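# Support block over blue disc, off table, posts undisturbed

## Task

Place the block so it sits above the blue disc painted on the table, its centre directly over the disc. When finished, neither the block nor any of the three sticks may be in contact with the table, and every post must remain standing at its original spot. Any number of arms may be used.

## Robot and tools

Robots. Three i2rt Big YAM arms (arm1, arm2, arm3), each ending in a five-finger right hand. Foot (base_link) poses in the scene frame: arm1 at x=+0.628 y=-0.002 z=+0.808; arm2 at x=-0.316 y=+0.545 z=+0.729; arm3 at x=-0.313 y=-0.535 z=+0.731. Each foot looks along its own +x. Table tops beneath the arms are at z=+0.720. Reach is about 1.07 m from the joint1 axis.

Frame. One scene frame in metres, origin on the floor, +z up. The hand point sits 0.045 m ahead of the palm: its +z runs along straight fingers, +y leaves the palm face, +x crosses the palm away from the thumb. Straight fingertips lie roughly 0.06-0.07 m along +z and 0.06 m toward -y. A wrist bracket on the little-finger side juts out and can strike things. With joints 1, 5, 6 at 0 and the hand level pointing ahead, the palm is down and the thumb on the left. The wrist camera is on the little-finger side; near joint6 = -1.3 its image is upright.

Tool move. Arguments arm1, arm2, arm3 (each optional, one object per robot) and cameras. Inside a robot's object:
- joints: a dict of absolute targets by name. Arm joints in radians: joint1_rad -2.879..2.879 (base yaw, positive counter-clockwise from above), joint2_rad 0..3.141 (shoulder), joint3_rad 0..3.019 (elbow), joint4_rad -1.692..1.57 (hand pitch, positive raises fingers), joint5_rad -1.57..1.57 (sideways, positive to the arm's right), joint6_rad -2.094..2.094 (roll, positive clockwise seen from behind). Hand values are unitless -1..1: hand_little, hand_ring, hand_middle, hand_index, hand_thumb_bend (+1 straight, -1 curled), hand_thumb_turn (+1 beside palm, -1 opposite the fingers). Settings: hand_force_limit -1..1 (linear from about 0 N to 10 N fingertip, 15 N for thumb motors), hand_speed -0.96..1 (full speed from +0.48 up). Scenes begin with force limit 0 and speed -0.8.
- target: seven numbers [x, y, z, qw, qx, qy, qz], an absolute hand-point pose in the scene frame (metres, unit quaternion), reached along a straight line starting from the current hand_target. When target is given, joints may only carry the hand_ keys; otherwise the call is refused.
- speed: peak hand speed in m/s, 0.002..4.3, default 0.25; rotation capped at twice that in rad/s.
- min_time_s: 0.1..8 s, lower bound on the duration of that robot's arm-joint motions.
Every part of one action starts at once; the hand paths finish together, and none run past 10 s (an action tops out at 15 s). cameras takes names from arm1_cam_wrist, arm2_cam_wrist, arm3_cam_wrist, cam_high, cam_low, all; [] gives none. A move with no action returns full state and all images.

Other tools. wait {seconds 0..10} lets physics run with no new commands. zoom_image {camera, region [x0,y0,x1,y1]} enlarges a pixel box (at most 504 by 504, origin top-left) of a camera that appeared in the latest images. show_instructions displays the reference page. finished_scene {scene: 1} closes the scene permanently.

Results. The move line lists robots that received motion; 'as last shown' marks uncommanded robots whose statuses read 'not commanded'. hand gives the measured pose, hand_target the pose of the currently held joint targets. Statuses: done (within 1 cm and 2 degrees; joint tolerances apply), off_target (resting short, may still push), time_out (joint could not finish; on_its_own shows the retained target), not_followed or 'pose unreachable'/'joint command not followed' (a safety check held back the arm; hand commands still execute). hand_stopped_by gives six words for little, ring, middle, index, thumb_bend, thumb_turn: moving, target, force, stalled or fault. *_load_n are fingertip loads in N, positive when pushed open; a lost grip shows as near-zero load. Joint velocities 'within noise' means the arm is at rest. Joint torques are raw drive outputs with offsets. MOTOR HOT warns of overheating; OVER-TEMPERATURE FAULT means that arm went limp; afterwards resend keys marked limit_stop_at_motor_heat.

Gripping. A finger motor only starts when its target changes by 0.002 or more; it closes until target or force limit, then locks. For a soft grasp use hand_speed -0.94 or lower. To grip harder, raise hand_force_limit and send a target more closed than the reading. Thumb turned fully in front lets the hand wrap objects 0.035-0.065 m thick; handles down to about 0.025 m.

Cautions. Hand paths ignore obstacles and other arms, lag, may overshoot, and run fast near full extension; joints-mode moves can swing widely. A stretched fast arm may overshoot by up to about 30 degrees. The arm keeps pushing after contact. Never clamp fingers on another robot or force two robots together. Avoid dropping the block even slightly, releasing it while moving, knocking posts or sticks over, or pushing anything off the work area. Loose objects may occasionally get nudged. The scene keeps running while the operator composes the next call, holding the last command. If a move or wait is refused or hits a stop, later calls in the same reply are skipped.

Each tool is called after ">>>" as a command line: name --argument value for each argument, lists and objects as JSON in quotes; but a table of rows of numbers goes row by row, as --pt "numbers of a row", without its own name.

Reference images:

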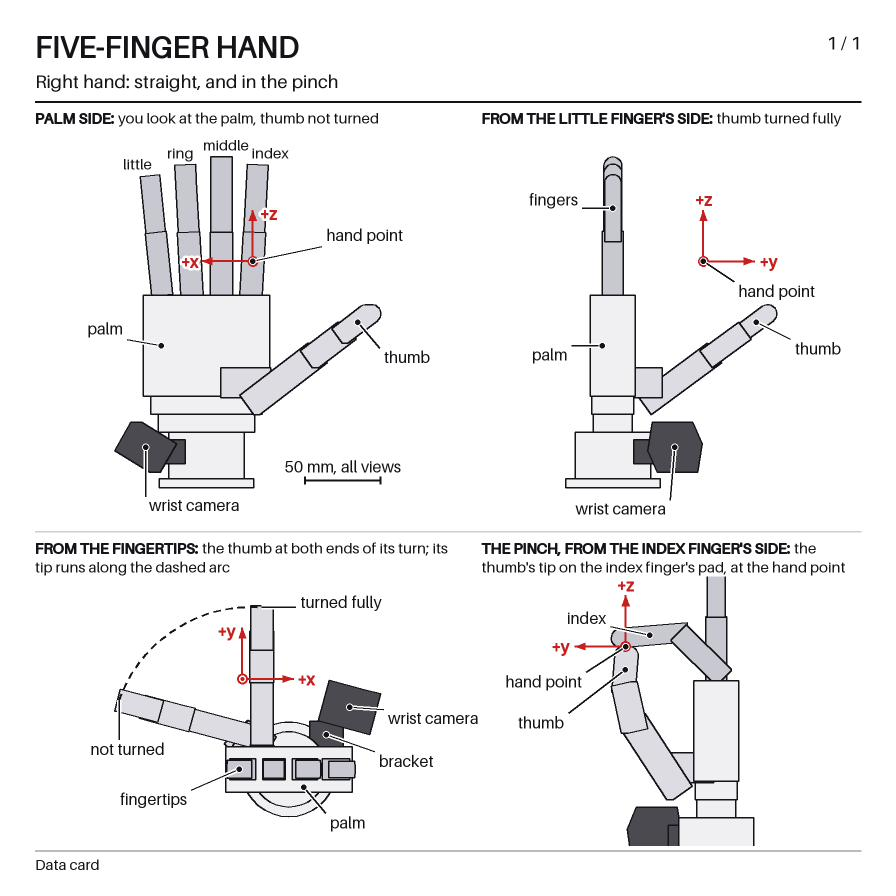

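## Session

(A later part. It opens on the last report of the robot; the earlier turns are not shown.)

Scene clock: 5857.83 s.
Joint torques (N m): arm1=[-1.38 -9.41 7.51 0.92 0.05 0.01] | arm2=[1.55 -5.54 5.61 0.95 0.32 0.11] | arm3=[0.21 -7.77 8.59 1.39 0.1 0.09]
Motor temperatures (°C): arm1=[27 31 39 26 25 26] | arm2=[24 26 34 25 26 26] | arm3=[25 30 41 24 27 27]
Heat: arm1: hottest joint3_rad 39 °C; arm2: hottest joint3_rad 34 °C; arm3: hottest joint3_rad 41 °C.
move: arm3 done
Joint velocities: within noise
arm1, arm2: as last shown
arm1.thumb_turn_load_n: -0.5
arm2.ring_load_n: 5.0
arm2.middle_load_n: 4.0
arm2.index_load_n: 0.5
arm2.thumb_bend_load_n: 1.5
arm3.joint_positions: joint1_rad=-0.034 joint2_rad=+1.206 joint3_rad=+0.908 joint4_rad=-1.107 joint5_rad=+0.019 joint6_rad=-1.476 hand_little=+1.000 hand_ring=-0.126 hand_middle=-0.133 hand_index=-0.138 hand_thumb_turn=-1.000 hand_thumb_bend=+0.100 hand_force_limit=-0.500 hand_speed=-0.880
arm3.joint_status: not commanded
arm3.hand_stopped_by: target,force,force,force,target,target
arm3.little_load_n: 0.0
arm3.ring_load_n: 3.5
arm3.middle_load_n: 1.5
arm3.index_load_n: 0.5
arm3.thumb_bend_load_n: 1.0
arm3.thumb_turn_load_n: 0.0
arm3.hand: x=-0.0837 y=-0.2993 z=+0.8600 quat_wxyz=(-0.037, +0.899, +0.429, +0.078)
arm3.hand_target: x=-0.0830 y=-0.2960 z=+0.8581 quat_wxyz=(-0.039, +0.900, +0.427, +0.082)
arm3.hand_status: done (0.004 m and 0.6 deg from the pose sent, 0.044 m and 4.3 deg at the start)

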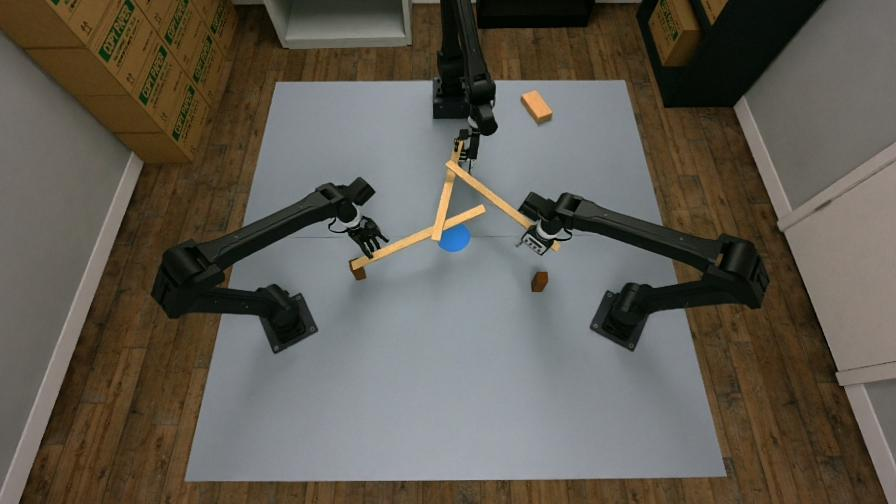

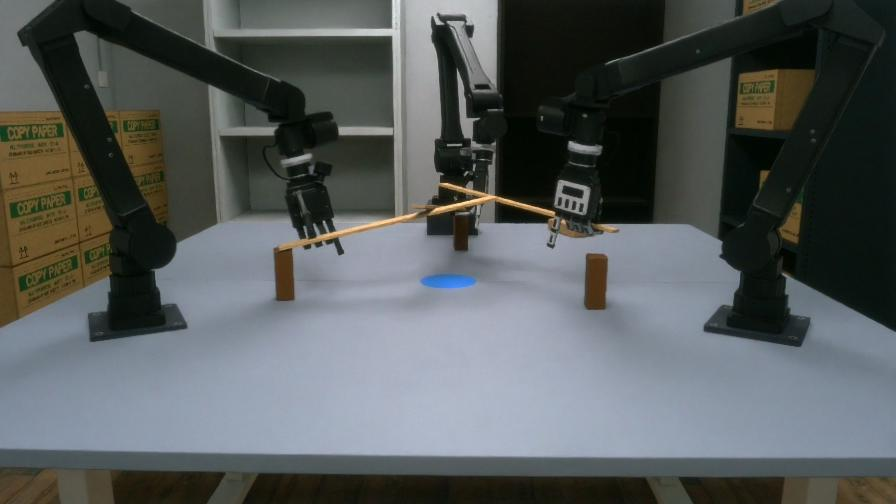

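>>> move --arm3 '{"target": [-0.083, -0.297, 0.8385, -0.0392, 0.8995, 0.4271, 0.0825], "speed": 0.05}'

>>> move --arm3 '{"target": [-0.108, -0.276, 0.8385, -0.0392, 0.8995, 0.4271, 0.0825], "speed": 0.05}' --cameras '["cam_high", "cam_low"]'

>>> zoom_image --camera "cam_high" --region '[430, 140, 600, 280]'

>>> zoom_image --camera "cam_low" --region '[400, 150, 520, 240]'

>>> zoom_image --camera "cam_low" --region '[540, 200, 660, 320]'

Scene clock: 5879.40 s.
Joint torques (N m): arm1=[-0.73 -9.23 7.61 0.87 0.1 -0.01] | arm2=[1.61 -6.07 5.71 1.05 0.33 0.14] | arm3=[0.21 -7.47 8.28 1.54 0.08 0.06]
Motor temperatures (°C): arm1=[27 31 39 26 25 26] | arm2=[24 26 34 25 26 26] | arm3=[25 30 39 24 27 27]
Heat: arm1: hottest joint3_rad 39 °C; arm2: hottest joint3_rad 34 °C; arm3: hottest joint3_rad 39 °C.
move: arm3 done
Joint velocities: within noise
arm1, arm2: as last shown
arm1.thumb_turn_load_n: 0.0
arm2.index_load_n: 0.0
arm2.thumb_bend_load_n: 2.0
arm2.thumb_turn_load_n: 0.5
arm3.joint_positions: joint1_rad=-0.034 joint2_rad=+1.220 joint3_rad=+0.868 joint4_rad=-1.049 joint5_rad=+0.019 joint6_rad=-1.476 hand_little=+1.000 hand_ring=-0.126 hand_middle=-0.133 hand_index=-0.138 hand_thumb_turn=-1.000 hand_thumb_bend=+0.100 hand_force_limit=-0.500 hand_speed=-0.880
arm3.joint_status: not commanded
arm3.hand_stopped_by: target,force,force,force,target,target
arm3.little_load_n: 0.0
arm3.ring_load_n: 3.0
arm3.middle_load_n: 1.5
arm3.index_load_n: 0.5
arm3.thumb_bend_load_n: 1.0
arm3.thumb_turn_load_n: 0.0
arm3.hand: x=-0.0839 y=-0.2996 z=+0.8413 quat_wxyz=(-0.038, +0.899, +0.429, +0.079)
arm3.hand_target: x=-0.0830 y=-0.2970 z=+0.8387 quat_wxyz=(-0.039, +0.900, +0.427, +0.083)
arm3.hand_status: done (0.004 m and 0.5 deg from the pose sent, 0.022 m and 0.6 deg at the start)
pictures: none

Scene clock: 5880.73 s.
Joint torques (N m): arm1=[-0.67 -9.58 7.41 0.76 0.06 -0.01] | arm2=[1.85 -5.77 5.65 1.01 0.3 0.11] | arm3=[1.32 -7.77 9.33 1.35 0.14 0.08]
Motor temperatures (°C): arm1=[27 31 39 26 25 26] | arm2=[24 26 34 25 26 26] | arm3=[25 30 39 24 27 27]
Heat: arm1: hottest joint3_rad 39 °C; arm2: hottest joint3_rad 34 °C; arm3: hottest joint3_rad 39 °C.
move: arm3 done
Joint velocities: within noise
arm1, arm2: as last shown
arm1.middle_load_n: 4.5
arm1.thumb_bend_load_n: 0.5
arm2.little_load_n: -0.5
arm2.ring_load_n: 5.5
arm2.middle_load_n: 4.5
arm2.index_load_n: 0.5
arm2.thumb_turn_load_n: 0.0
arm3.joint_positions: joint1_rad=+0.053 joint2_rad=+1.234 joint3_rad=+0.868 joint4_rad=-1.049 joint5_rad=+0.034 joint6_rad=-1.386 hand_little=+1.000 hand_ring=-0.126 hand_middle=-0.133 hand_index=-0.138 hand_thumb_turn=-1.000 hand_thumb_bend=+0.100 hand_force_limit=-0.500 hand_speed=-0.880
arm3.joint_status: not commanded
arm3.hand_stopped_by: target,force,force,force,target,target
arm3.little_load_n: 0.0
arm3.ring_load_n: 3.5
arm3.middle_load_n: 1.5
arm3.index_load_n: 0.5
arm3.thumb_bend_load_n: 1.0
arm3.thumb_turn_load_n: 0.0
arm3.hand: x=-0.1083 y=-0.2850 z=+0.8373 quat_wxyz=(-0.034, +0.900, +0.427, +0.075)
arm3.hand_target: x=-0.1081 y=-0.2760 z=+0.8386 quat_wxyz=(-0.039, +0.900, +0.427, +0.082)
arm3.hand_status: done (0.009 m and 1.1 deg from the pose sent, 0.034 m and 0.5 deg at the start)

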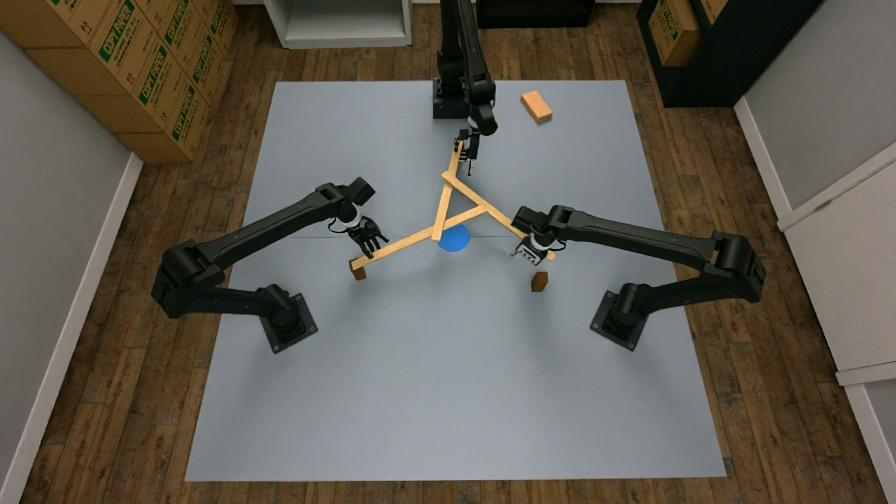

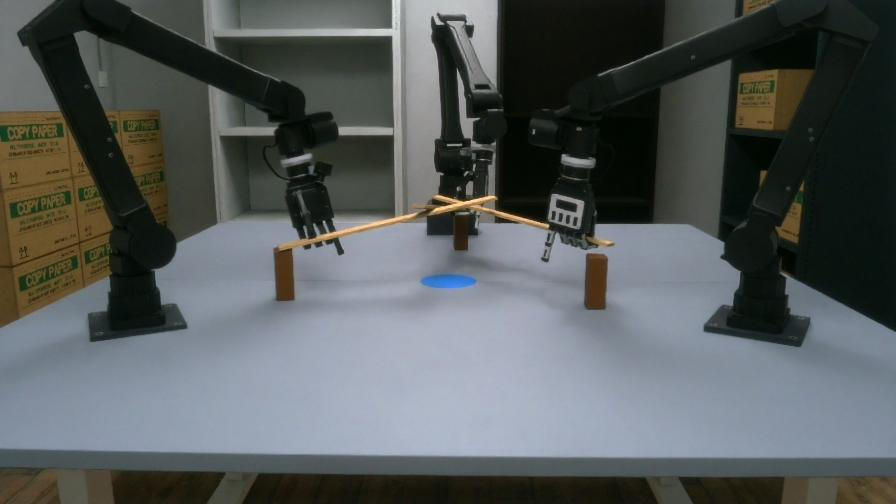

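Scaled by 2.965.

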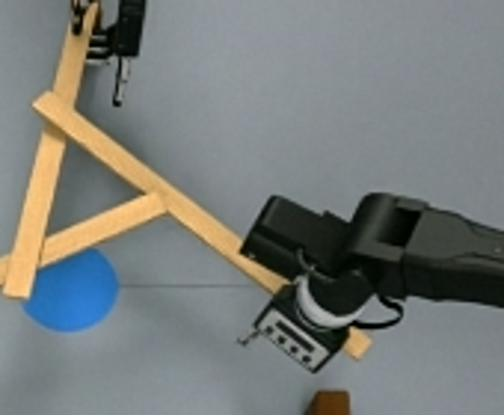

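Scaled by 4.200.

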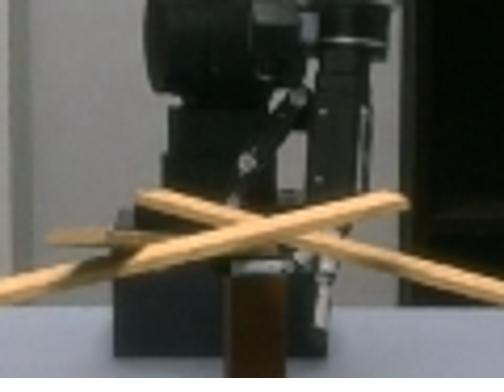

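Scaled by 4.200.

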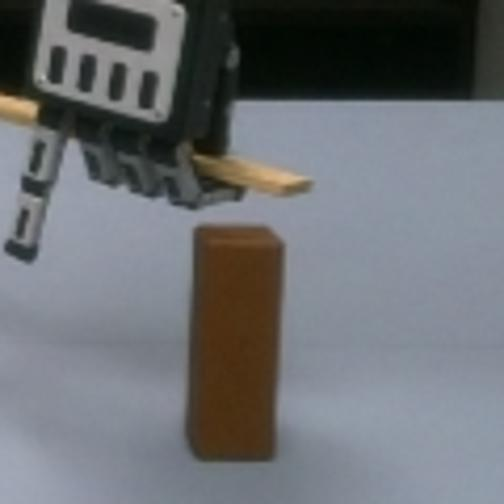

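>>> move --arm3 '{"target": [-0.106, -0.273, 0.856, -0.0392, 0.8995, 0.4271, 0.0825], "speed": 0.05}'

Scene clock: 5895.40 s.
Joint torques (N m): arm1=[-1.03 -8.76 7.42 0.85 0.07 -0.03] | arm2=[1.61 -5.48 5.64 0.94 0.31 0.14] | arm3=[1.14 -8.29 13 0.35 0.14 0.02]
Motor temperatures (°C): arm1=[27 31 39 26 25 26] | arm2=[24 26 34 25 26 26] | arm3=[25 30 39 24 27 27]
Heat: arm1: hottest joint3_rad 39 °C; arm2: hottest joint3_rad 34 °C; arm3: hottest joint3_rad 39 °C.
move: arm3 off_target
Joint velocities: within noise
arm1, arm2: as last shown
arm1.middle_load_n: 4.0
arm1.thumb_bend_load_n: 0.0
arm2.little_load_n: 0.0
arm2.ring_load_n: 5.0
arm2.middle_load_n: 4.0
arm3.joint_positions: joint1_rad=+0.053 joint2_rad=+1.234 joint3_rad=+0.868 joint4_rad=-1.074 joint5_rad=+0.034 joint6_rad=-1.385 hand_little=+1.000 hand_ring=-0.126 hand_middle=-0.133 hand_index=-0.138 hand_thumb_turn=-1.000 hand_thumb_bend=+0.100 hand_force_limit=-0.500 hand_speed=-0.880
arm3.joint_status: not commanded
arm3.hand_stopped_by: target,force,force,force,target,target
arm3.little_load_n: 0.0
arm3.ring_load_n: 3.5
arm3.middle_load_n: 1.5
arm3.index_load_n: 0.5
arm3.thumb_bend_load_n: 1.0
arm3.thumb_turn_load_n: 0.0
arm3.hand: x=-0.1115 y=-0.2909 z=+0.8373 quat_wxyz=(-0.027, +0.901, +0.428, +0.065)
arm3.hand_target: x=-0.1063 y=-0.2736 z=+0.8560 quat_wxyz=(-0.040, +0.899, +0.427, +0.083)
arm3.hand_status: off_target (0.026 m and 2.5 deg from the pose sent, 0.022 m and 1.1 deg at the start)
pictures: none

>>> move --arm3 '{"target": [-0.108, -0.276, 0.880, -0.0392, 0.8995, 0.4271, 0.0825], "speed": 0.06}'

>>> move --arm3 '{"target": [-0.108, -0.276, 0.8445, -0.0392, 0.8995, 0.4271, 0.0825], "speed": 0.05}' --cameras '["cam_high", "cam_low"]'

>>> zoom_image --camera "cam_high" --region '[430, 140, 600, 280]'

>>> zoom_image --camera "cam_low" --region '[400, 150, 520, 240]'

>>> zoom_image --camera "cam_low" --region '[540, 200, 660, 320]'

Scene clock: 5912.43 s.
Joint torques (N m): arm1=[-0.79 -9.82 7.47 0.68 0.07 -0.03] | arm2=[1.44 -5.89 5.67 0.99 0.34 0.13] | arm3=[1.32 -8.64 13.39 0.32 0.11 0.09]
Motor temperatures (°C): arm1=[27 31 39 26 25 26] | arm2=[24 26 34 25 26 26] | arm3=[25 30 40 24 27 27]
Heat: arm1: hottest joint3_rad 39 °C; arm2: hottest joint3_rad 34 °C; arm3: hottest joint3_rad 40 °C.
move: arm3 off_target
Joint velocities: within noise
arm1, arm2: as last shown
arm1.ring_load_n: 3.0
arm1.thumb_turn_load_n: 0.5
arm2.middle_load_n: 4.5
arm3.joint_positions: joint1_rad=+0.053 joint2_rad=+1.213 joint3_rad=+0.908 joint4_rad=-1.145 joint5_rad=+0.034 joint6_rad=-1.385 hand_little=+1.000 hand_ring=-0.126 hand_middle=-0.133 hand_index=-0.138 hand_thumb_turn=-1.000 hand_thumb_bend=+0.100 hand_force_limit=-0.500 hand_speed=-0.880
arm3.joint_status: not commanded
arm3.hand_stopped_by: target,force,force,force,target,target
arm3.little_load_n: 0.0
arm3.ring_load_n: 3.5
arm3.middle_load_n: 1.5
arm3.index_load_n: 0.0
arm3.thumb_bend_load_n: 1.0
arm3.thumb_turn_load_n: 0.0
arm3.hand: x=-0.1129 y=-0.2934 z=+0.8581 quat_wxyz=(-0.024, +0.902, +0.428, +0.061)
arm3.hand_target: x=-0.1084 y=-0.2768 z=+0.8799 quat_wxyz=(-0.040, +0.900, +0.427, +0.083)
arm3.hand_status: off_target (0.028 m and 3.0 deg from the pose sent, 0.045 m and 2.5 deg at the start)
pictures: none

Scene clock: 5913.70 s.
Joint torques (N m): arm1=[-1.2 -9.17 7.62 0.84 0.05 -0.05] | arm2=[1.73 -5.42 5.7 0.99 0.32 0.11] | arm3=[1.14 -8 8.46 1.37 0.12 0.05]
Motor temperatures (°C): arm1=[27 31 39 26 25 26] | arm2=[24 26 34 25 26 26] | arm3=[25 30 40 24 27 27]
Heat: arm1: hottest joint3_rad 39 °C; arm2: hottest joint3_rad 34 °C; arm3: hottest joint3_rad 40 °C.
move: arm3 done
Joint velocities: within noise
arm1.joint_positions: joint1_rad=+0.274 joint2_rad=+1.369 joint3_rad=+0.759 joint4_rad=-0.770 joint5_rad=+0.107 joint6_rad=-1.135 hand_little=+1.000 hand_ring=-0.116 hand_middle=-0.131 hand_index=-0.138 hand_thumb_turn=-1.000 hand_thumb_bend=+0.100 hand_force_limit=-0.500 hand_speed=-0.880
arm1.joint_status: not commanded
arm1.hand_stopped_by: target,force,force,force,target,target
arm1.little_load_n: 0.0
arm1.ring_load_n: 2.5
arm1.middle_load_n: 4.0
arm1.index_load_n: 1.5
arm1.thumb_bend_load_n: 0.0
arm1.thumb_turn_load_n: 0.0
arm1.hand: x=+0.3001 y=-0.0300 z=+0.8370 quat_wxyz=(+0.108, -0.084, -0.991, -0.011)
arm1.hand_target: x=+0.2960 y=-0.0311 z=+0.8381 quat_wxyz=(+0.114, -0.082, -0.990, -0.009)
arm1.hand_status: not commanded
arm2: as last shown
arm2.index_load_n: 0.0
arm3.joint_positions: joint1_rad=+0.053 joint2_rad=+1.230 joint3_rad=+0.891 joint4_rad=-1.067 joint5_rad=+0.034 joint6_rad=-1.385 hand_little=+1.000 hand_ring=-0.126 hand_middle=-0.133 hand_index=-0.138 hand_thumb_turn=-1.000 hand_thumb_bend=+0.100 hand_force_limit=-0.500 hand_speed=-0.880
arm3.joint_status: not commanded
arm3.hand_stopped_by: target,force,force,force,target,target
arm3.little_load_n: 0.0
arm3.ring_load_n: 3.0
arm3.middle_load_n: 1.5
arm3.index_load_n: 0.5
arm3.thumb_bend_load_n: 1.0
arm3.thumb_turn_load_n: 0.0
arm3.hand: x=-0.1061 y=-0.2808 z=+0.8469 quat_wxyz=(-0.037, +0.900, +0.427, +0.079)
arm3.hand_target: x=-0.1081 y=-0.2761 z=+0.8445 quat_wxyz=(-0.039, +0.900, +0.427, +0.082)
arm3.hand_status: done (0.006 m and 0.5 deg from the pose sent, 0.023 m and 3.1 deg at the start)

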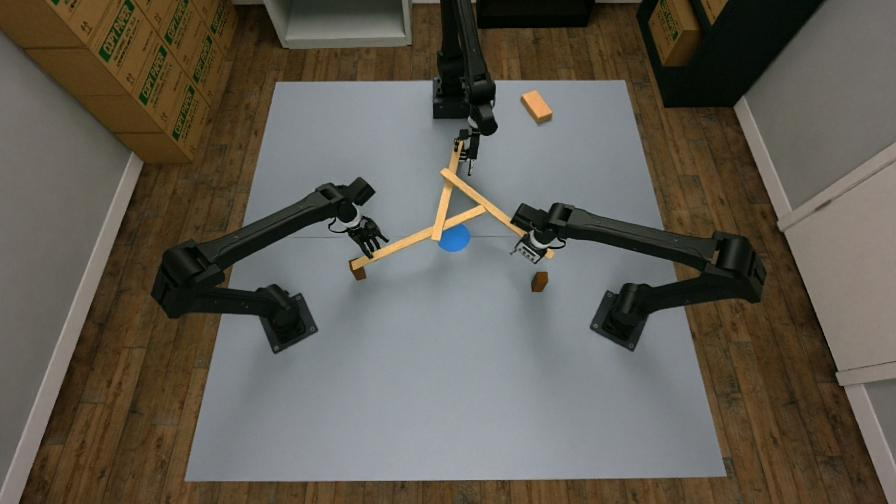

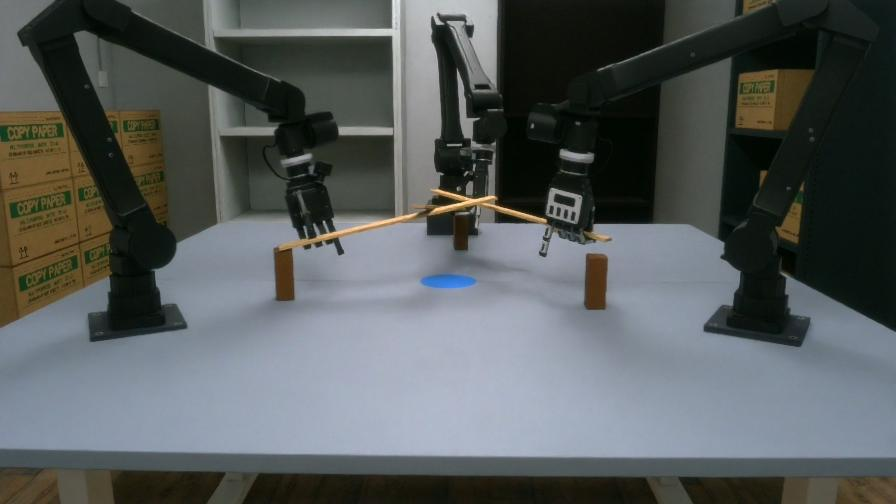

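Scaled by 2.965.

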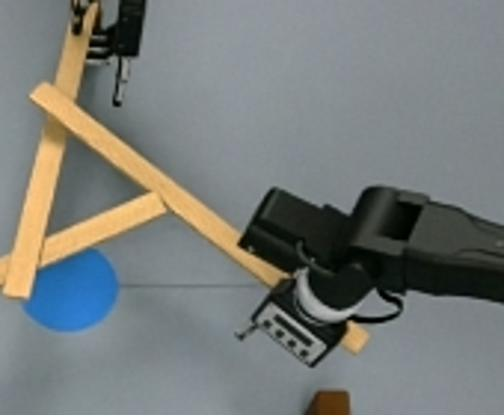

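Scaled by 4.200.

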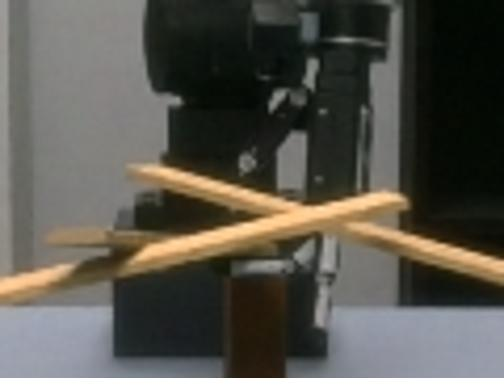

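Scaled by 4.200.

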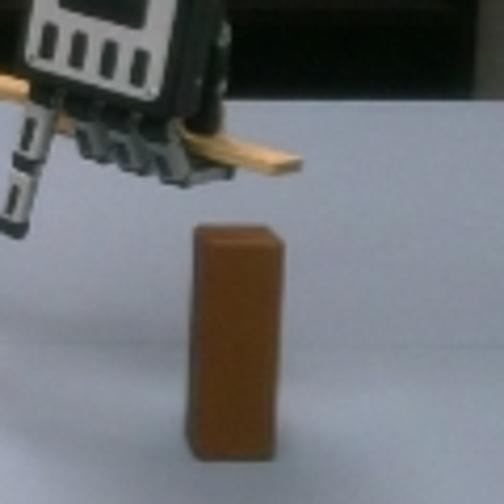

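>>> move --arm3 '{"target": [-0.108, -0.2755, 0.8395, -0.0371, 0.9000, 0.4273, 0.0780], "speed": 0.05}'

>>> move --arm3 '{"target": [-0.138, -0.256, 0.8395, -0.0371, 0.9000, 0.4273, 0.0780], "speed": 0.04}' --cameras '["cam_high", "cam_low"]'

>>> zoom_image --camera "cam_high" --region '[430, 140, 600, 280]'

>>> zoom_image --camera "cam_low" --region '[400, 150, 520, 240]'

>>> zoom_image --camera "cam_low" --region '[540, 200, 660, 320]'

Scene clock: 5929.50 s.
Joint torques (N m): arm1=[-1.61 -8.47 7.56 0.81 0.09 -0.02] | arm2=[1.96 -5.6 5.67 0.94 0.34 0.14] | arm3=[1.03 -8.12 8.13 1.37 0.08 0.08]
Motor temperatures (°C): arm1=[27 31 39 26 25 26] | arm2=[24 26 34 25 26 26] | arm3=[25 30 39 24 27 27]
Heat: arm1: hottest joint3_rad 39 °C; arm2: hottest joint3_rad 34 °C; arm3: hottest joint3_rad 39 °C.
move: arm3 done
Joint velocities: within noise
arm1, arm2: as last shown
arm1.ring_load_n: 3.0
arm2.index_load_n: 0.5
arm3.joint_positions: joint1_rad=+0.053 joint2_rad=+1.242 joint3_rad=+0.891 joint4_rad=-1.061 joint5_rad=+0.034 joint6_rad=-1.385 hand_little=+1.000 hand_ring=-0.126 hand_middle=-0.133 hand_index=-0.138 hand_thumb_turn=-1.000 hand_thumb_bend=+0.100 hand_force_limit=-0.500 hand_speed=-0.880
arm3.joint_status: not commanded
arm3.hand_stopped_by: target,force,force,force,target,target
arm3.little_load_n: 0.0
arm3.ring_load_n: 3.0
arm3.middle_load_n: 1.5
arm3.index_load_n: 0.5
arm3.thumb_bend_load_n: 1.0
arm3.thumb_turn_load_n: 0.0
arm3.hand: x=-0.1054 y=-0.2796 z=+0.8434 quat_wxyz=(-0.035, +0.900, +0.427, +0.076)
arm3.hand_target: x=-0.1081 y=-0.2757 z=+0.8395 quat_wxyz=(-0.037, +0.900, +0.427, +0.078)
arm3.hand_status: done (0.006 m and 0.3 deg from the pose sent, 0.009 m and 0.1 deg at the start)
pictures: none

Scene clock: 5931.03 s.
Joint torques (N m): arm1=[-1.61 -9.88 7.54 0.81 0.07 0.02] | arm2=[1.85 -5.3 5.71 0.87 0.34 0.1] | arm3=[1.49 -8.53 9.11 1.31 0.15 0.09]
Motor temperatures (°C): arm1=[27 31 39 26 25 26] | arm2=[24 26 34 25 26 26] | arm3=[25 30 39 24 27 27]
Heat: arm1: hottest joint3_rad 39 °C; arm2: hottest joint3_rad 34 °C; arm3: hottest joint3_rad 39 °C.
move: arm3 done
Joint velocities: within noise
arm1: as last shown
arm1.ring_load_n: 2.5
arm2.joint_positions: joint1_rad=+0.303 joint2_rad=+1.213 joint3_rad=+0.855 joint4_rad=-1.019 joint5_rad=+0.119 joint6_rad=-1.058 hand_little=+1.000 hand_ring=-0.126 hand_middle=-0.143 hand_index=-0.149 hand_thumb_turn=-1.000 hand_thumb_bend=+0.100 hand_force_limit=-0.500 hand_speed=-0.880
arm2.joint_status: not commanded
arm2.hand_stopped_by: target,force,force,force,target,target
arm2.little_load_n: 0.0
arm2.ring_load_n: 5.0
arm2.middle_load_n: 4.5
arm2.index_load_n: 0.5
arm2.thumb_bend_load_n: 2.0
arm2.thumb_turn_load_n: 0.0
arm2.hand: x=-0.1333 y=+0.2916 z=+0.8327 quat_wxyz=(+0.068, +0.799, -0.591, +0.084)
arm2.hand_target: x=-0.1281 y=+0.2901 z=+0.8330 quat_wxyz=(+0.070, +0.798, -0.591, +0.094)
arm2.hand_status: not commanded
arm3.joint_positions: joint1_rad=+0.157 joint2_rad=+1.256 joint3_rad=+0.891 joint4_rad=-1.061 joint5_rad=+0.049 joint6_rad=-1.282 hand_little=+1.000 hand_ring=-0.126 hand_middle=-0.133 hand_index=-0.138 hand_thumb_turn=-1.000 hand_thumb_bend=+0.100 hand_force_limit=-0.500 hand_speed=-0.880
arm3.joint_status: not commanded
arm3.hand_stopped_by: target,force,force,force,target,target
arm3.little_load_n: 0.0
arm3.ring_load_n: 3.5
arm3.middle_load_n: 1.5
arm3.index_load_n: 0.5
arm3.thumb_bend_load_n: 1.0
arm3.thumb_turn_load_n: 0.0
arm3.hand: x=-0.1369 y=-0.2639 z=+0.8392 quat_wxyz=(-0.033, +0.901, +0.427, +0.072)
arm3.hand_target: x=-0.1381 y=-0.2561 z=+0.8396 quat_wxyz=(-0.037, +0.900, +0.427, +0.078)
arm3.hand_status: done (0.008 m and 0.8 deg from the pose sent, 0.040 m and 0.3 deg at the start)

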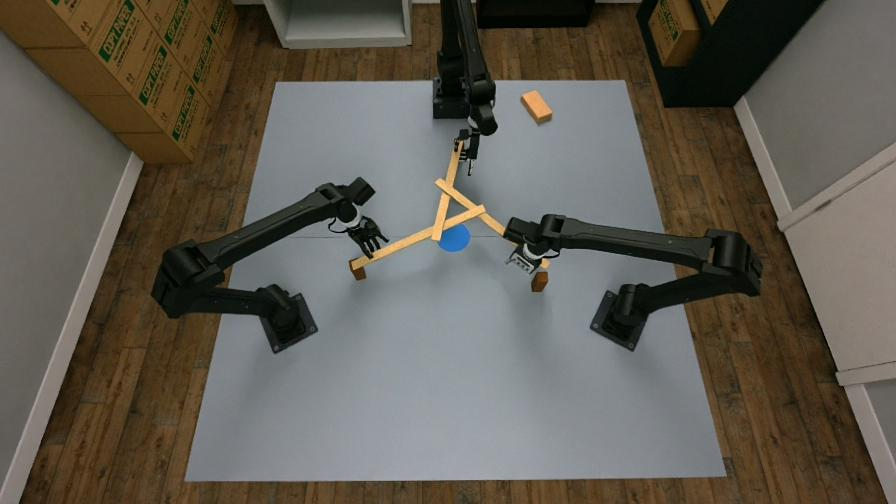

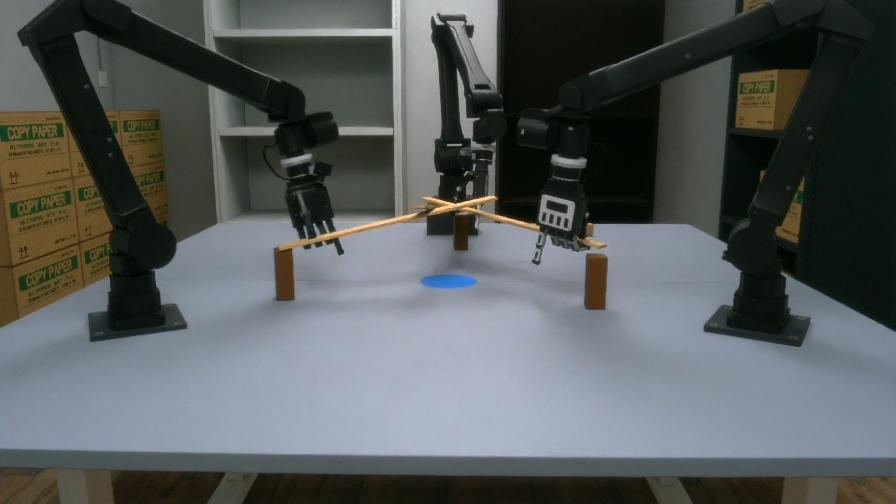

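Scaled by 2.965.

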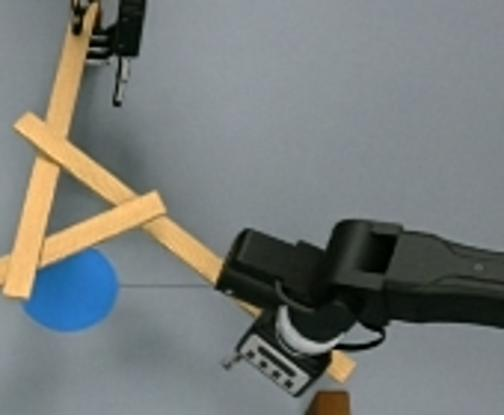

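Scaled by 4.200.

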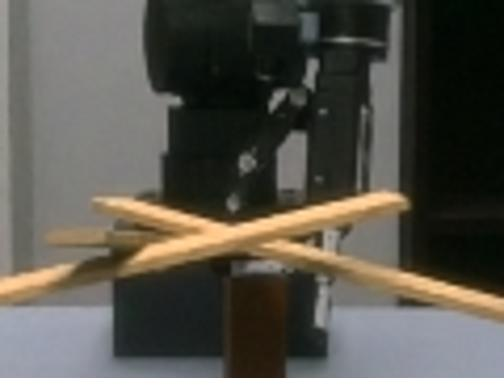

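Scaled by 4.200.

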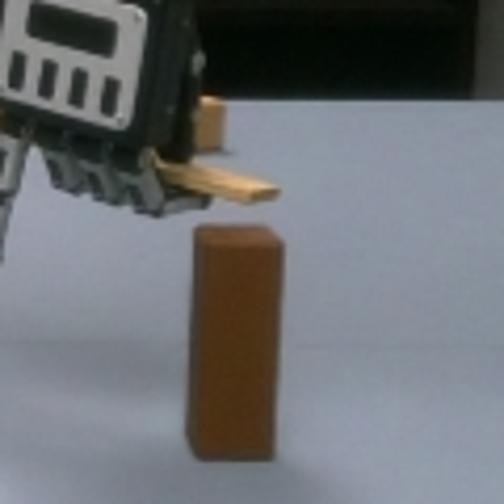

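>>> move --arm3 '{"target": [-0.165, -0.2334, 0.849, -0.0371, 0.9000, 0.4273, 0.0780], "speed": 0.04}' --cameras '["cam_high", "cam_low"]'

>>> zoom_image --camera "cam_high" --region '[430, 140, 600, 280]'

>>> zoom_image --camera "cam_low" --region '[400, 150, 520, 240]'

>>> zoom_image --camera "cam_low" --region '[540, 200, 660, 320]'

Scene clock: 5949.10 s.
Joint torques (N m): arm1=[-1.2 -9.35 7.47 0.79 0.06 -0.03] | arm2=[1.49 -5.13 5.61 0.95 0.31 0.11] | arm3=[1.9 -8.06 12.77 0.21 0.14 0.08]
Motor temperatures (°C): arm1=[27 31 39 26 25 26] | arm2=[24 26 34 25 26 26] | arm3=[25 30 39 24 27 27]
Heat: arm1: hottest joint3_rad 39 °C; arm2: hottest joint3_rad 34 °C; arm3: hottest joint3_rad 39 °C.
move: arm3 off_target
Joint velocities: within noise
arm1, arm2: as last shown
arm1.ring_load_n: 3.0
arm1.index_load_n: 1.0
arm2.ring_load_n: 5.5
arm3.joint_positions: joint1_rad=+0.251 joint2_rad=+1.277 joint3_rad=+0.898 joint4_rad=-1.065 joint5_rad=+0.065 joint6_rad=-1.187 hand_little=+1.000 hand_ring=-0.127 hand_middle=-0.133 hand_index=-0.138 hand_thumb_turn=-1.000 hand_thumb_bend=+0.101 hand_force_limit=-0.500 hand_speed=-0.880
arm3.joint_status: not commanded
arm3.hand_stopped_by: target,force,force,force,target,target
arm3.little_load_n: 0.0
arm3.ring_load_n: 0.0
arm3.middle_load_n: 0.0
arm3.index_load_n: 3.0
arm3.thumb_bend_load_n: 2.0
arm3.thumb_turn_load_n: 0.0
arm3.hand: x=-0.1655 y=-0.2512 z=+0.8354 quat_wxyz=(-0.027, +0.902, +0.426, +0.069)
arm3.hand_target: x=-0.1652 y=-0.2340 z=+0.8489 quat_wxyz=(-0.037, +0.900, +0.427, +0.078)
arm3.hand_status: off_target (0.022 m and 1.6 deg from the pose sent, 0.043 m and 0.8 deg at the start)

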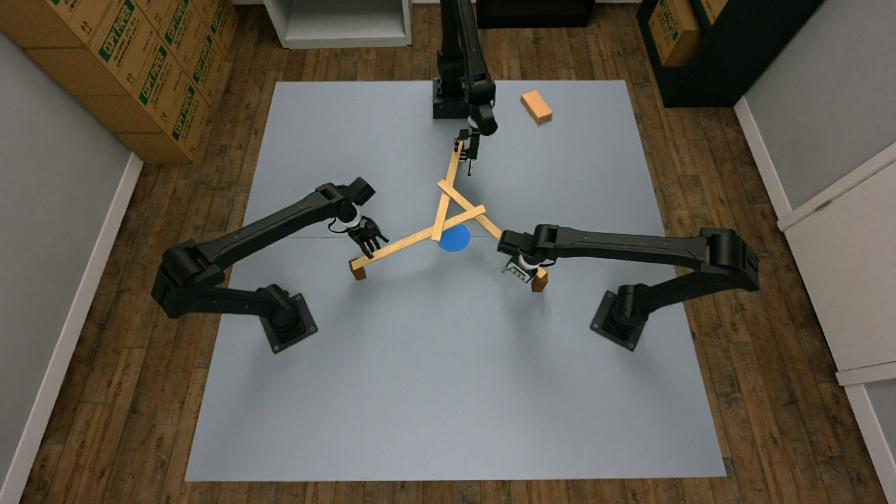

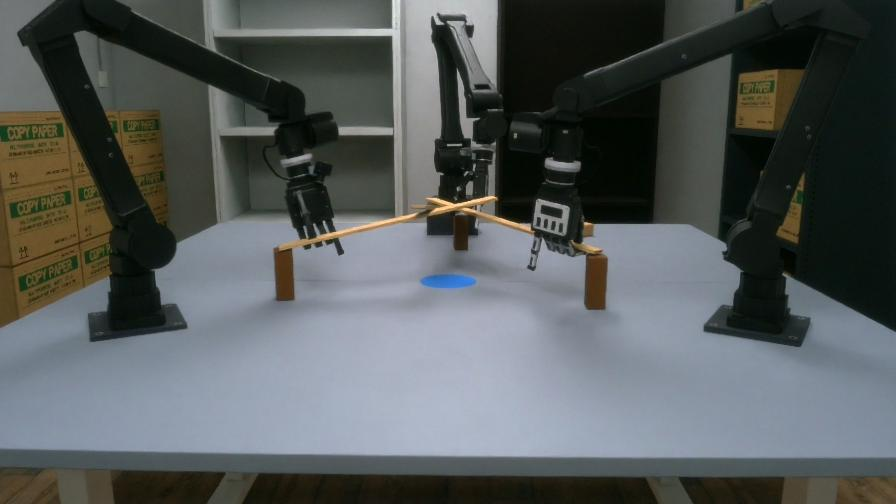

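Scaled by 2.965.

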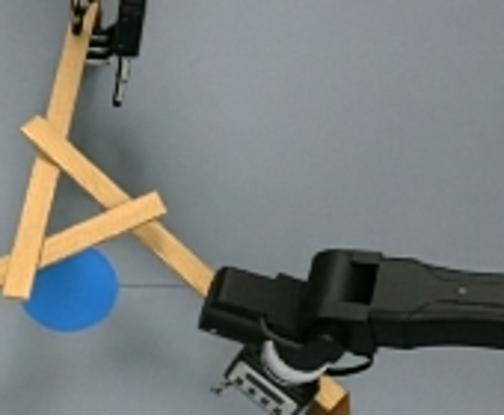

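Scaled by 4.200.

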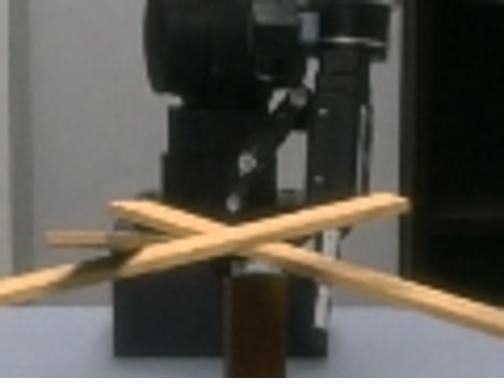

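Scaled by 4.200.

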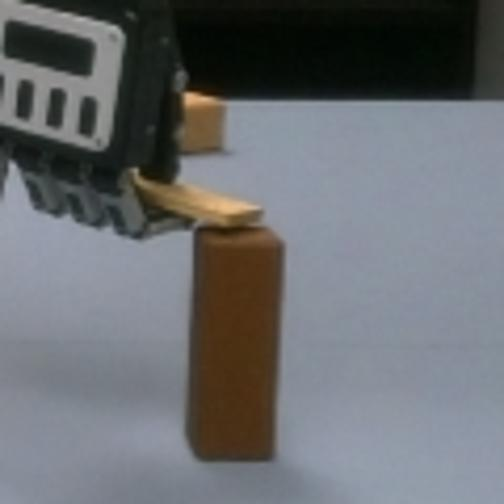

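>>> zoom_image --camera "cam_high" --region '[510, 240, 570, 300]'

>>> zoom_image --camera "cam_high" --region '[425, 165, 505, 245]'

>>> wait --seconds 0.1 --cameras '["arm3_cam_wrist"]'

Scaled by 8.400.

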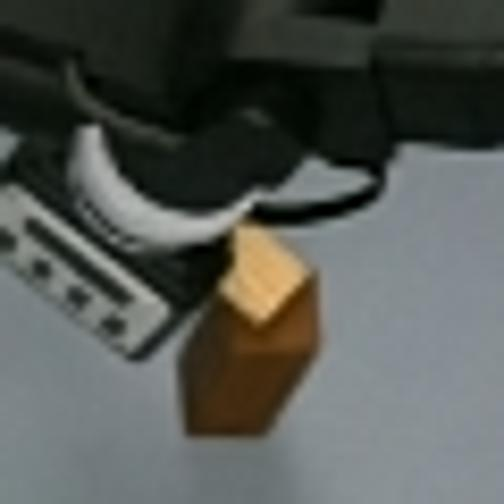

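Scaled by 6.300.

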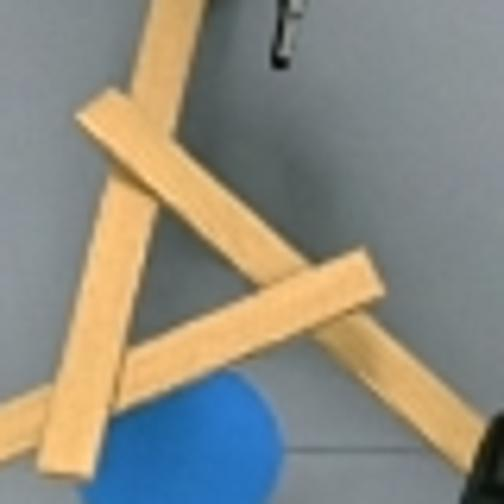

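Scene clock: 5958.77 s.
Joint torques (N m): arm1=[-0.03 -9.47 7.24 0.72 0.02 -0.07] | arm2=[1.61 -4.95 5.61 0.95 0.33 0.13] | arm3=[1.14 -7.77 12.74 0.18 0.12 0.07]
Motor temperatures (°C): arm1=[27 31 39 26 25 26] | arm2=[24 26 34 25 26 26] | arm3=[25 30 39 24 27 27]
Heat: arm1: hottest joint3_rad 39 °C; arm2: hottest joint3_rad 34 °C; arm3: hottest joint3_rad 39 °C.
Joint velocities: within noise
arm1.joint_positions: joint1_rad=+0.274 joint2_rad=+1.369 joint3_rad=+0.759 joint4_rad=-0.770 joint5_rad=+0.107 joint6_rad=-1.135 hand_little=+1.000 hand_ring=-0.116 hand_middle=-0.131 hand_index=-0.138 hand_thumb_turn=-1.000 hand_thumb_bend=+0.100 hand_force_limit=-0.500 hand_speed=-0.880
arm1.joint_status: not commanded
arm1.hand_stopped_by: target,force,force,force,target,target
arm1.little_load_n: 0.0
arm1.ring_load_n: 3.0
arm1.middle_load_n: 4.5
arm1.index_load_n: 1.0
arm1.thumb_bend_load_n: 0.0
arm1.thumb_turn_load_n: 0.0
arm1.hand: x=+0.3001 y=-0.0300 z=+0.8370 quat_wxyz=(+0.108, -0.084, -0.991, -0.011)
arm1.hand_target: x=+0.2960 y=-0.0311 z=+0.8381 quat_wxyz=(+0.114, -0.082, -0.990, -0.009)
arm1.hand_status: not commanded
arm2.joint_positions: joint1_rad=+0.303 joint2_rad=+1.213 joint3_rad=+0.855 joint4_rad=-1.019 joint5_rad=+0.119 joint6_rad=-1.058 hand_little=+1.000 hand_ring=-0.126 hand_middle=-0.143 hand_index=-0.149 hand_thumb_turn=-1.000 hand_thumb_bend=+0.100 hand_force_limit=-0.500 hand_speed=-0.880
arm2.joint_status: not commanded
arm2.hand_stopped_by: target,force,force,force,target,target
arm2.little_load_n: 0.0
arm2.ring_load_n: 5.5
arm2.middle_load_n: 4.5
arm2.index_load_n: 0.5
arm2.thumb_bend_load_n: 2.0
arm2.thumb_turn_load_n: 0.0
arm2.hand: x=-0.1333 y=+0.2916 z=+0.8327 quat_wxyz=(+0.068, +0.799, -0.591, +0.084)
arm2.hand_target: x=-0.1281 y=+0.2901 z=+0.8330 quat_wxyz=(+0.070, +0.798, -0.591, +0.094)
arm2.hand_status: not commanded
arm3.joint_positions: joint1_rad=+0.251 joint2_rad=+1.277 joint3_rad=+0.898 joint4_rad=-1.065 joint5_rad=+0.065 joint6_rad=-1.187 hand_little=+1.000 hand_ring=-0.127 hand_middle=-0.133 hand_index=-0.138 hand_thumb_turn=-1.000 hand_thumb_bend=+0.101 hand_force_limit=-0.500 hand_speed=-0.880
arm3.joint_status: not commanded
arm3.hand_stopped_by: target,force,force,force,target,target
arm3.little_load_n: 0.0
arm3.ring_load_n: 0.0
arm3.middle_load_n: 0.0
arm3.index_load_n: 2.5
arm3.thumb_bend_load_n: 2.5
arm3.thumb_turn_load_n: 0.0
arm3.hand: x=-0.1655 y=-0.2512 z=+0.8354 quat_wxyz=(-0.027, +0.902, +0.426, +0.069)
arm3.hand_target: x=-0.1652 y=-0.2340 z=+0.8489 quat_wxyz=(-0.037, +0.900, +0.427, +0.078)
arm3.hand_status: off_target (0.022 m and 1.6 deg from the pose sent, 0.043 m and 0.8 deg at the start)
wait: 0.10 s; at rest from the start

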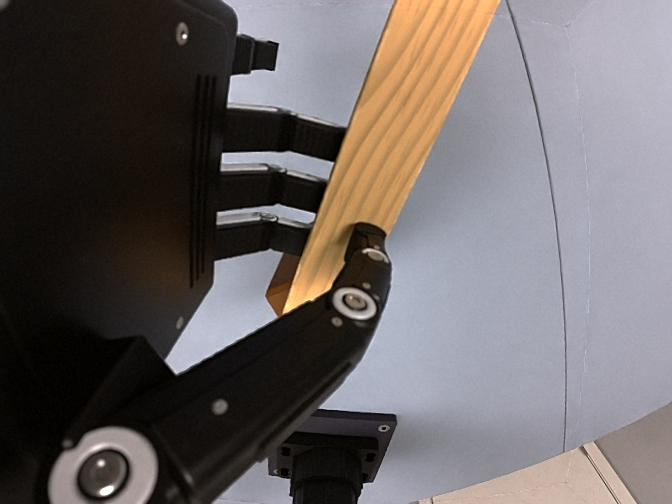

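>>> move --arm3 '{"target": [-0.166, -0.249, 0.840, -0.0460, 0.8981, 0.4264, 0.0969], "speed": 0.04}' --cameras '["cam_high", "cam_low"]'

>>> zoom_image --camera "cam_low" --region '[400, 150, 520, 240]'

>>> zoom_image --camera "cam_low" --region '[540, 200, 660, 320]'

>>> zoom_image --camera "cam_high" --region '[425, 165, 565, 295]'

Scene clock: 6055.83 s.
Joint torques (N m): arm1=[-1.08 -9.29 7.68 0.64 0.08 0.04] | arm2=[1.61 -5.42 5.65 0.98 0.31 0.11] | arm3=[1.38 -9.7 8.16 1.44 0.22 0.08]
Motor temperatures (°C): arm1=[27 31 39 26 25 26] | arm2=[24 26 34 25 26 26] | arm3=[25 30 43 24 27 27]
Heat: arm1: hottest joint3_rad 39 °C; arm2: hottest joint3_rad 34 °C; arm3: hottest joint3_rad 43 °C.
move: arm3 done
Joint velocities: within noise
arm1, arm2: as last shown
arm1.middle_load_n: 4.0
arm1.index_load_n: 1.5
arm2.ring_load_n: 5.0
arm2.middle_load_n: 4.0
arm2.index_load_n: 0.0
arm3.joint_positions: joint1_rad=+0.251 joint2_rad=+1.240 joint3_rad=+0.873 joint4_rad=-1.035 joint5_rad=+0.079 joint6_rad=-1.187 hand_little=+1.000 hand_ring=-0.126 hand_middle=-0.133 hand_index=-0.138 hand_thumb_turn=-1.000 hand_thumb_bend=+0.101 hand_force_limit=-0.500 hand_speed=-0.880
arm3.joint_status: not commanded
arm3.hand_stopped_by: target,force,force,force,target,target
arm3.little_load_n: 0.0
arm3.ring_load_n: 3.0
arm3.middle_load_n: 1.5
arm3.index_load_n: 0.0
arm3.thumb_bend_load_n: 1.5
arm3.thumb_turn_load_n: 0.5
arm3.hand: x=-0.1634 y=-0.2533 z=+0.8380 quat_wxyz=(-0.038, +0.900, +0.424, +0.088)
arm3.hand_target: x=-0.1660 y=-0.2491 z=+0.8400 quat_wxyz=(-0.046, +0.898, +0.426, +0.097)
arm3.hand_status: done (0.005 m and 1.4 deg from the pose sent, 0.005 m and 3.9 deg at the start)

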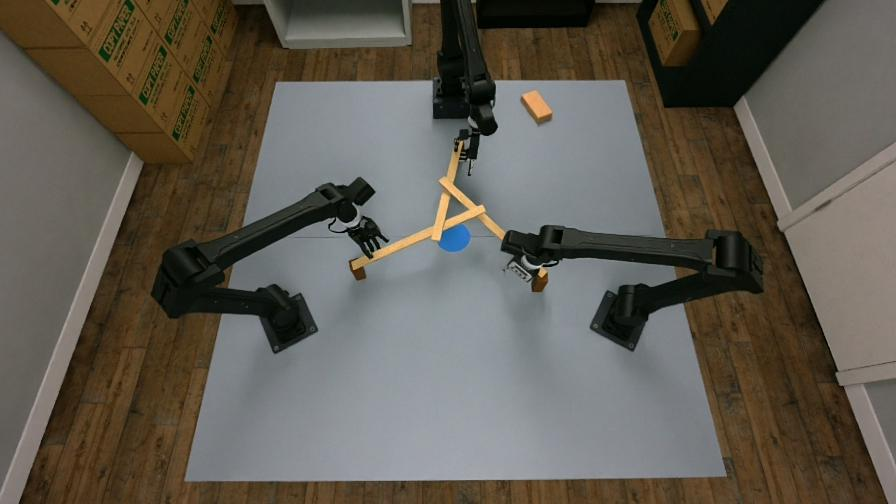

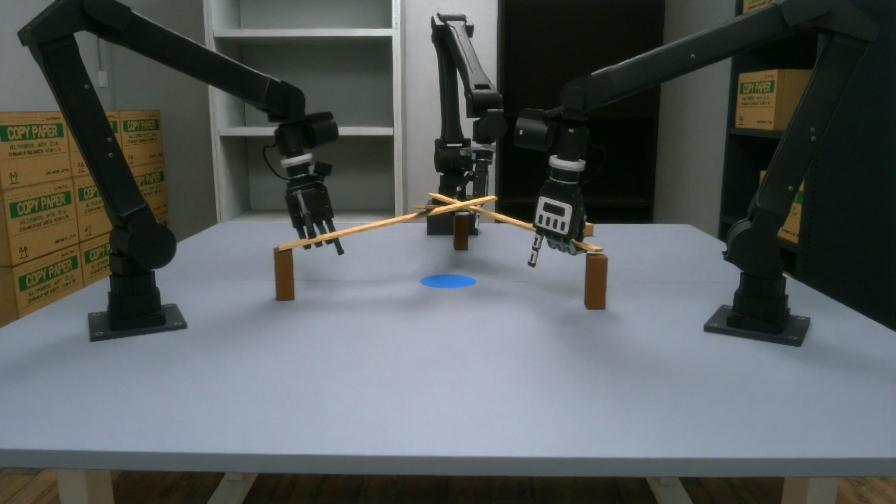

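Scaled by 4.200.

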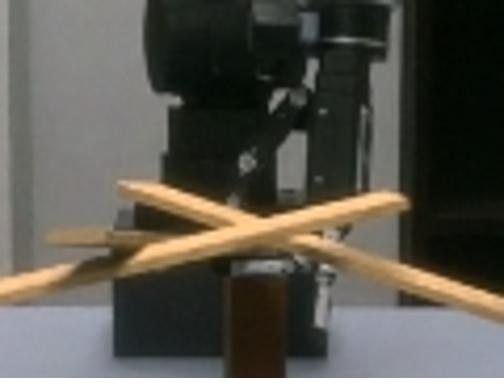

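Scaled by 4.200.

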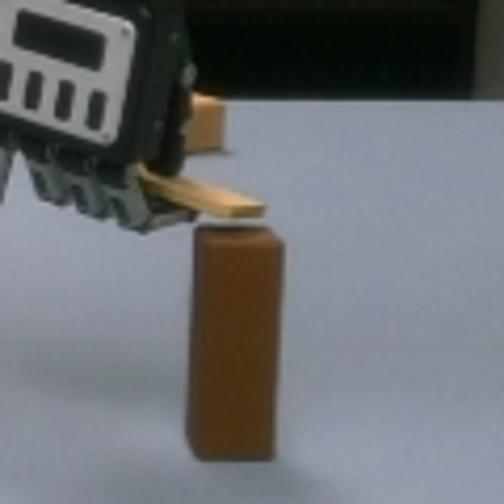

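Scaled by 3.600.

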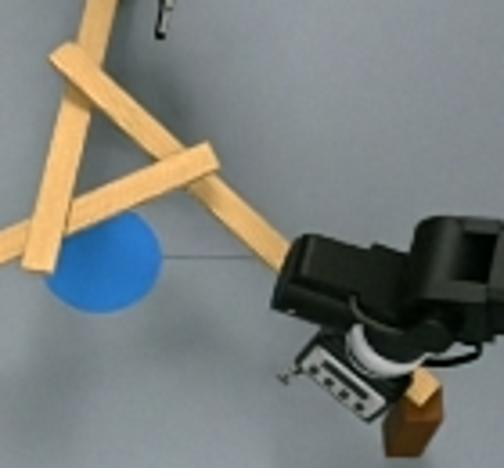

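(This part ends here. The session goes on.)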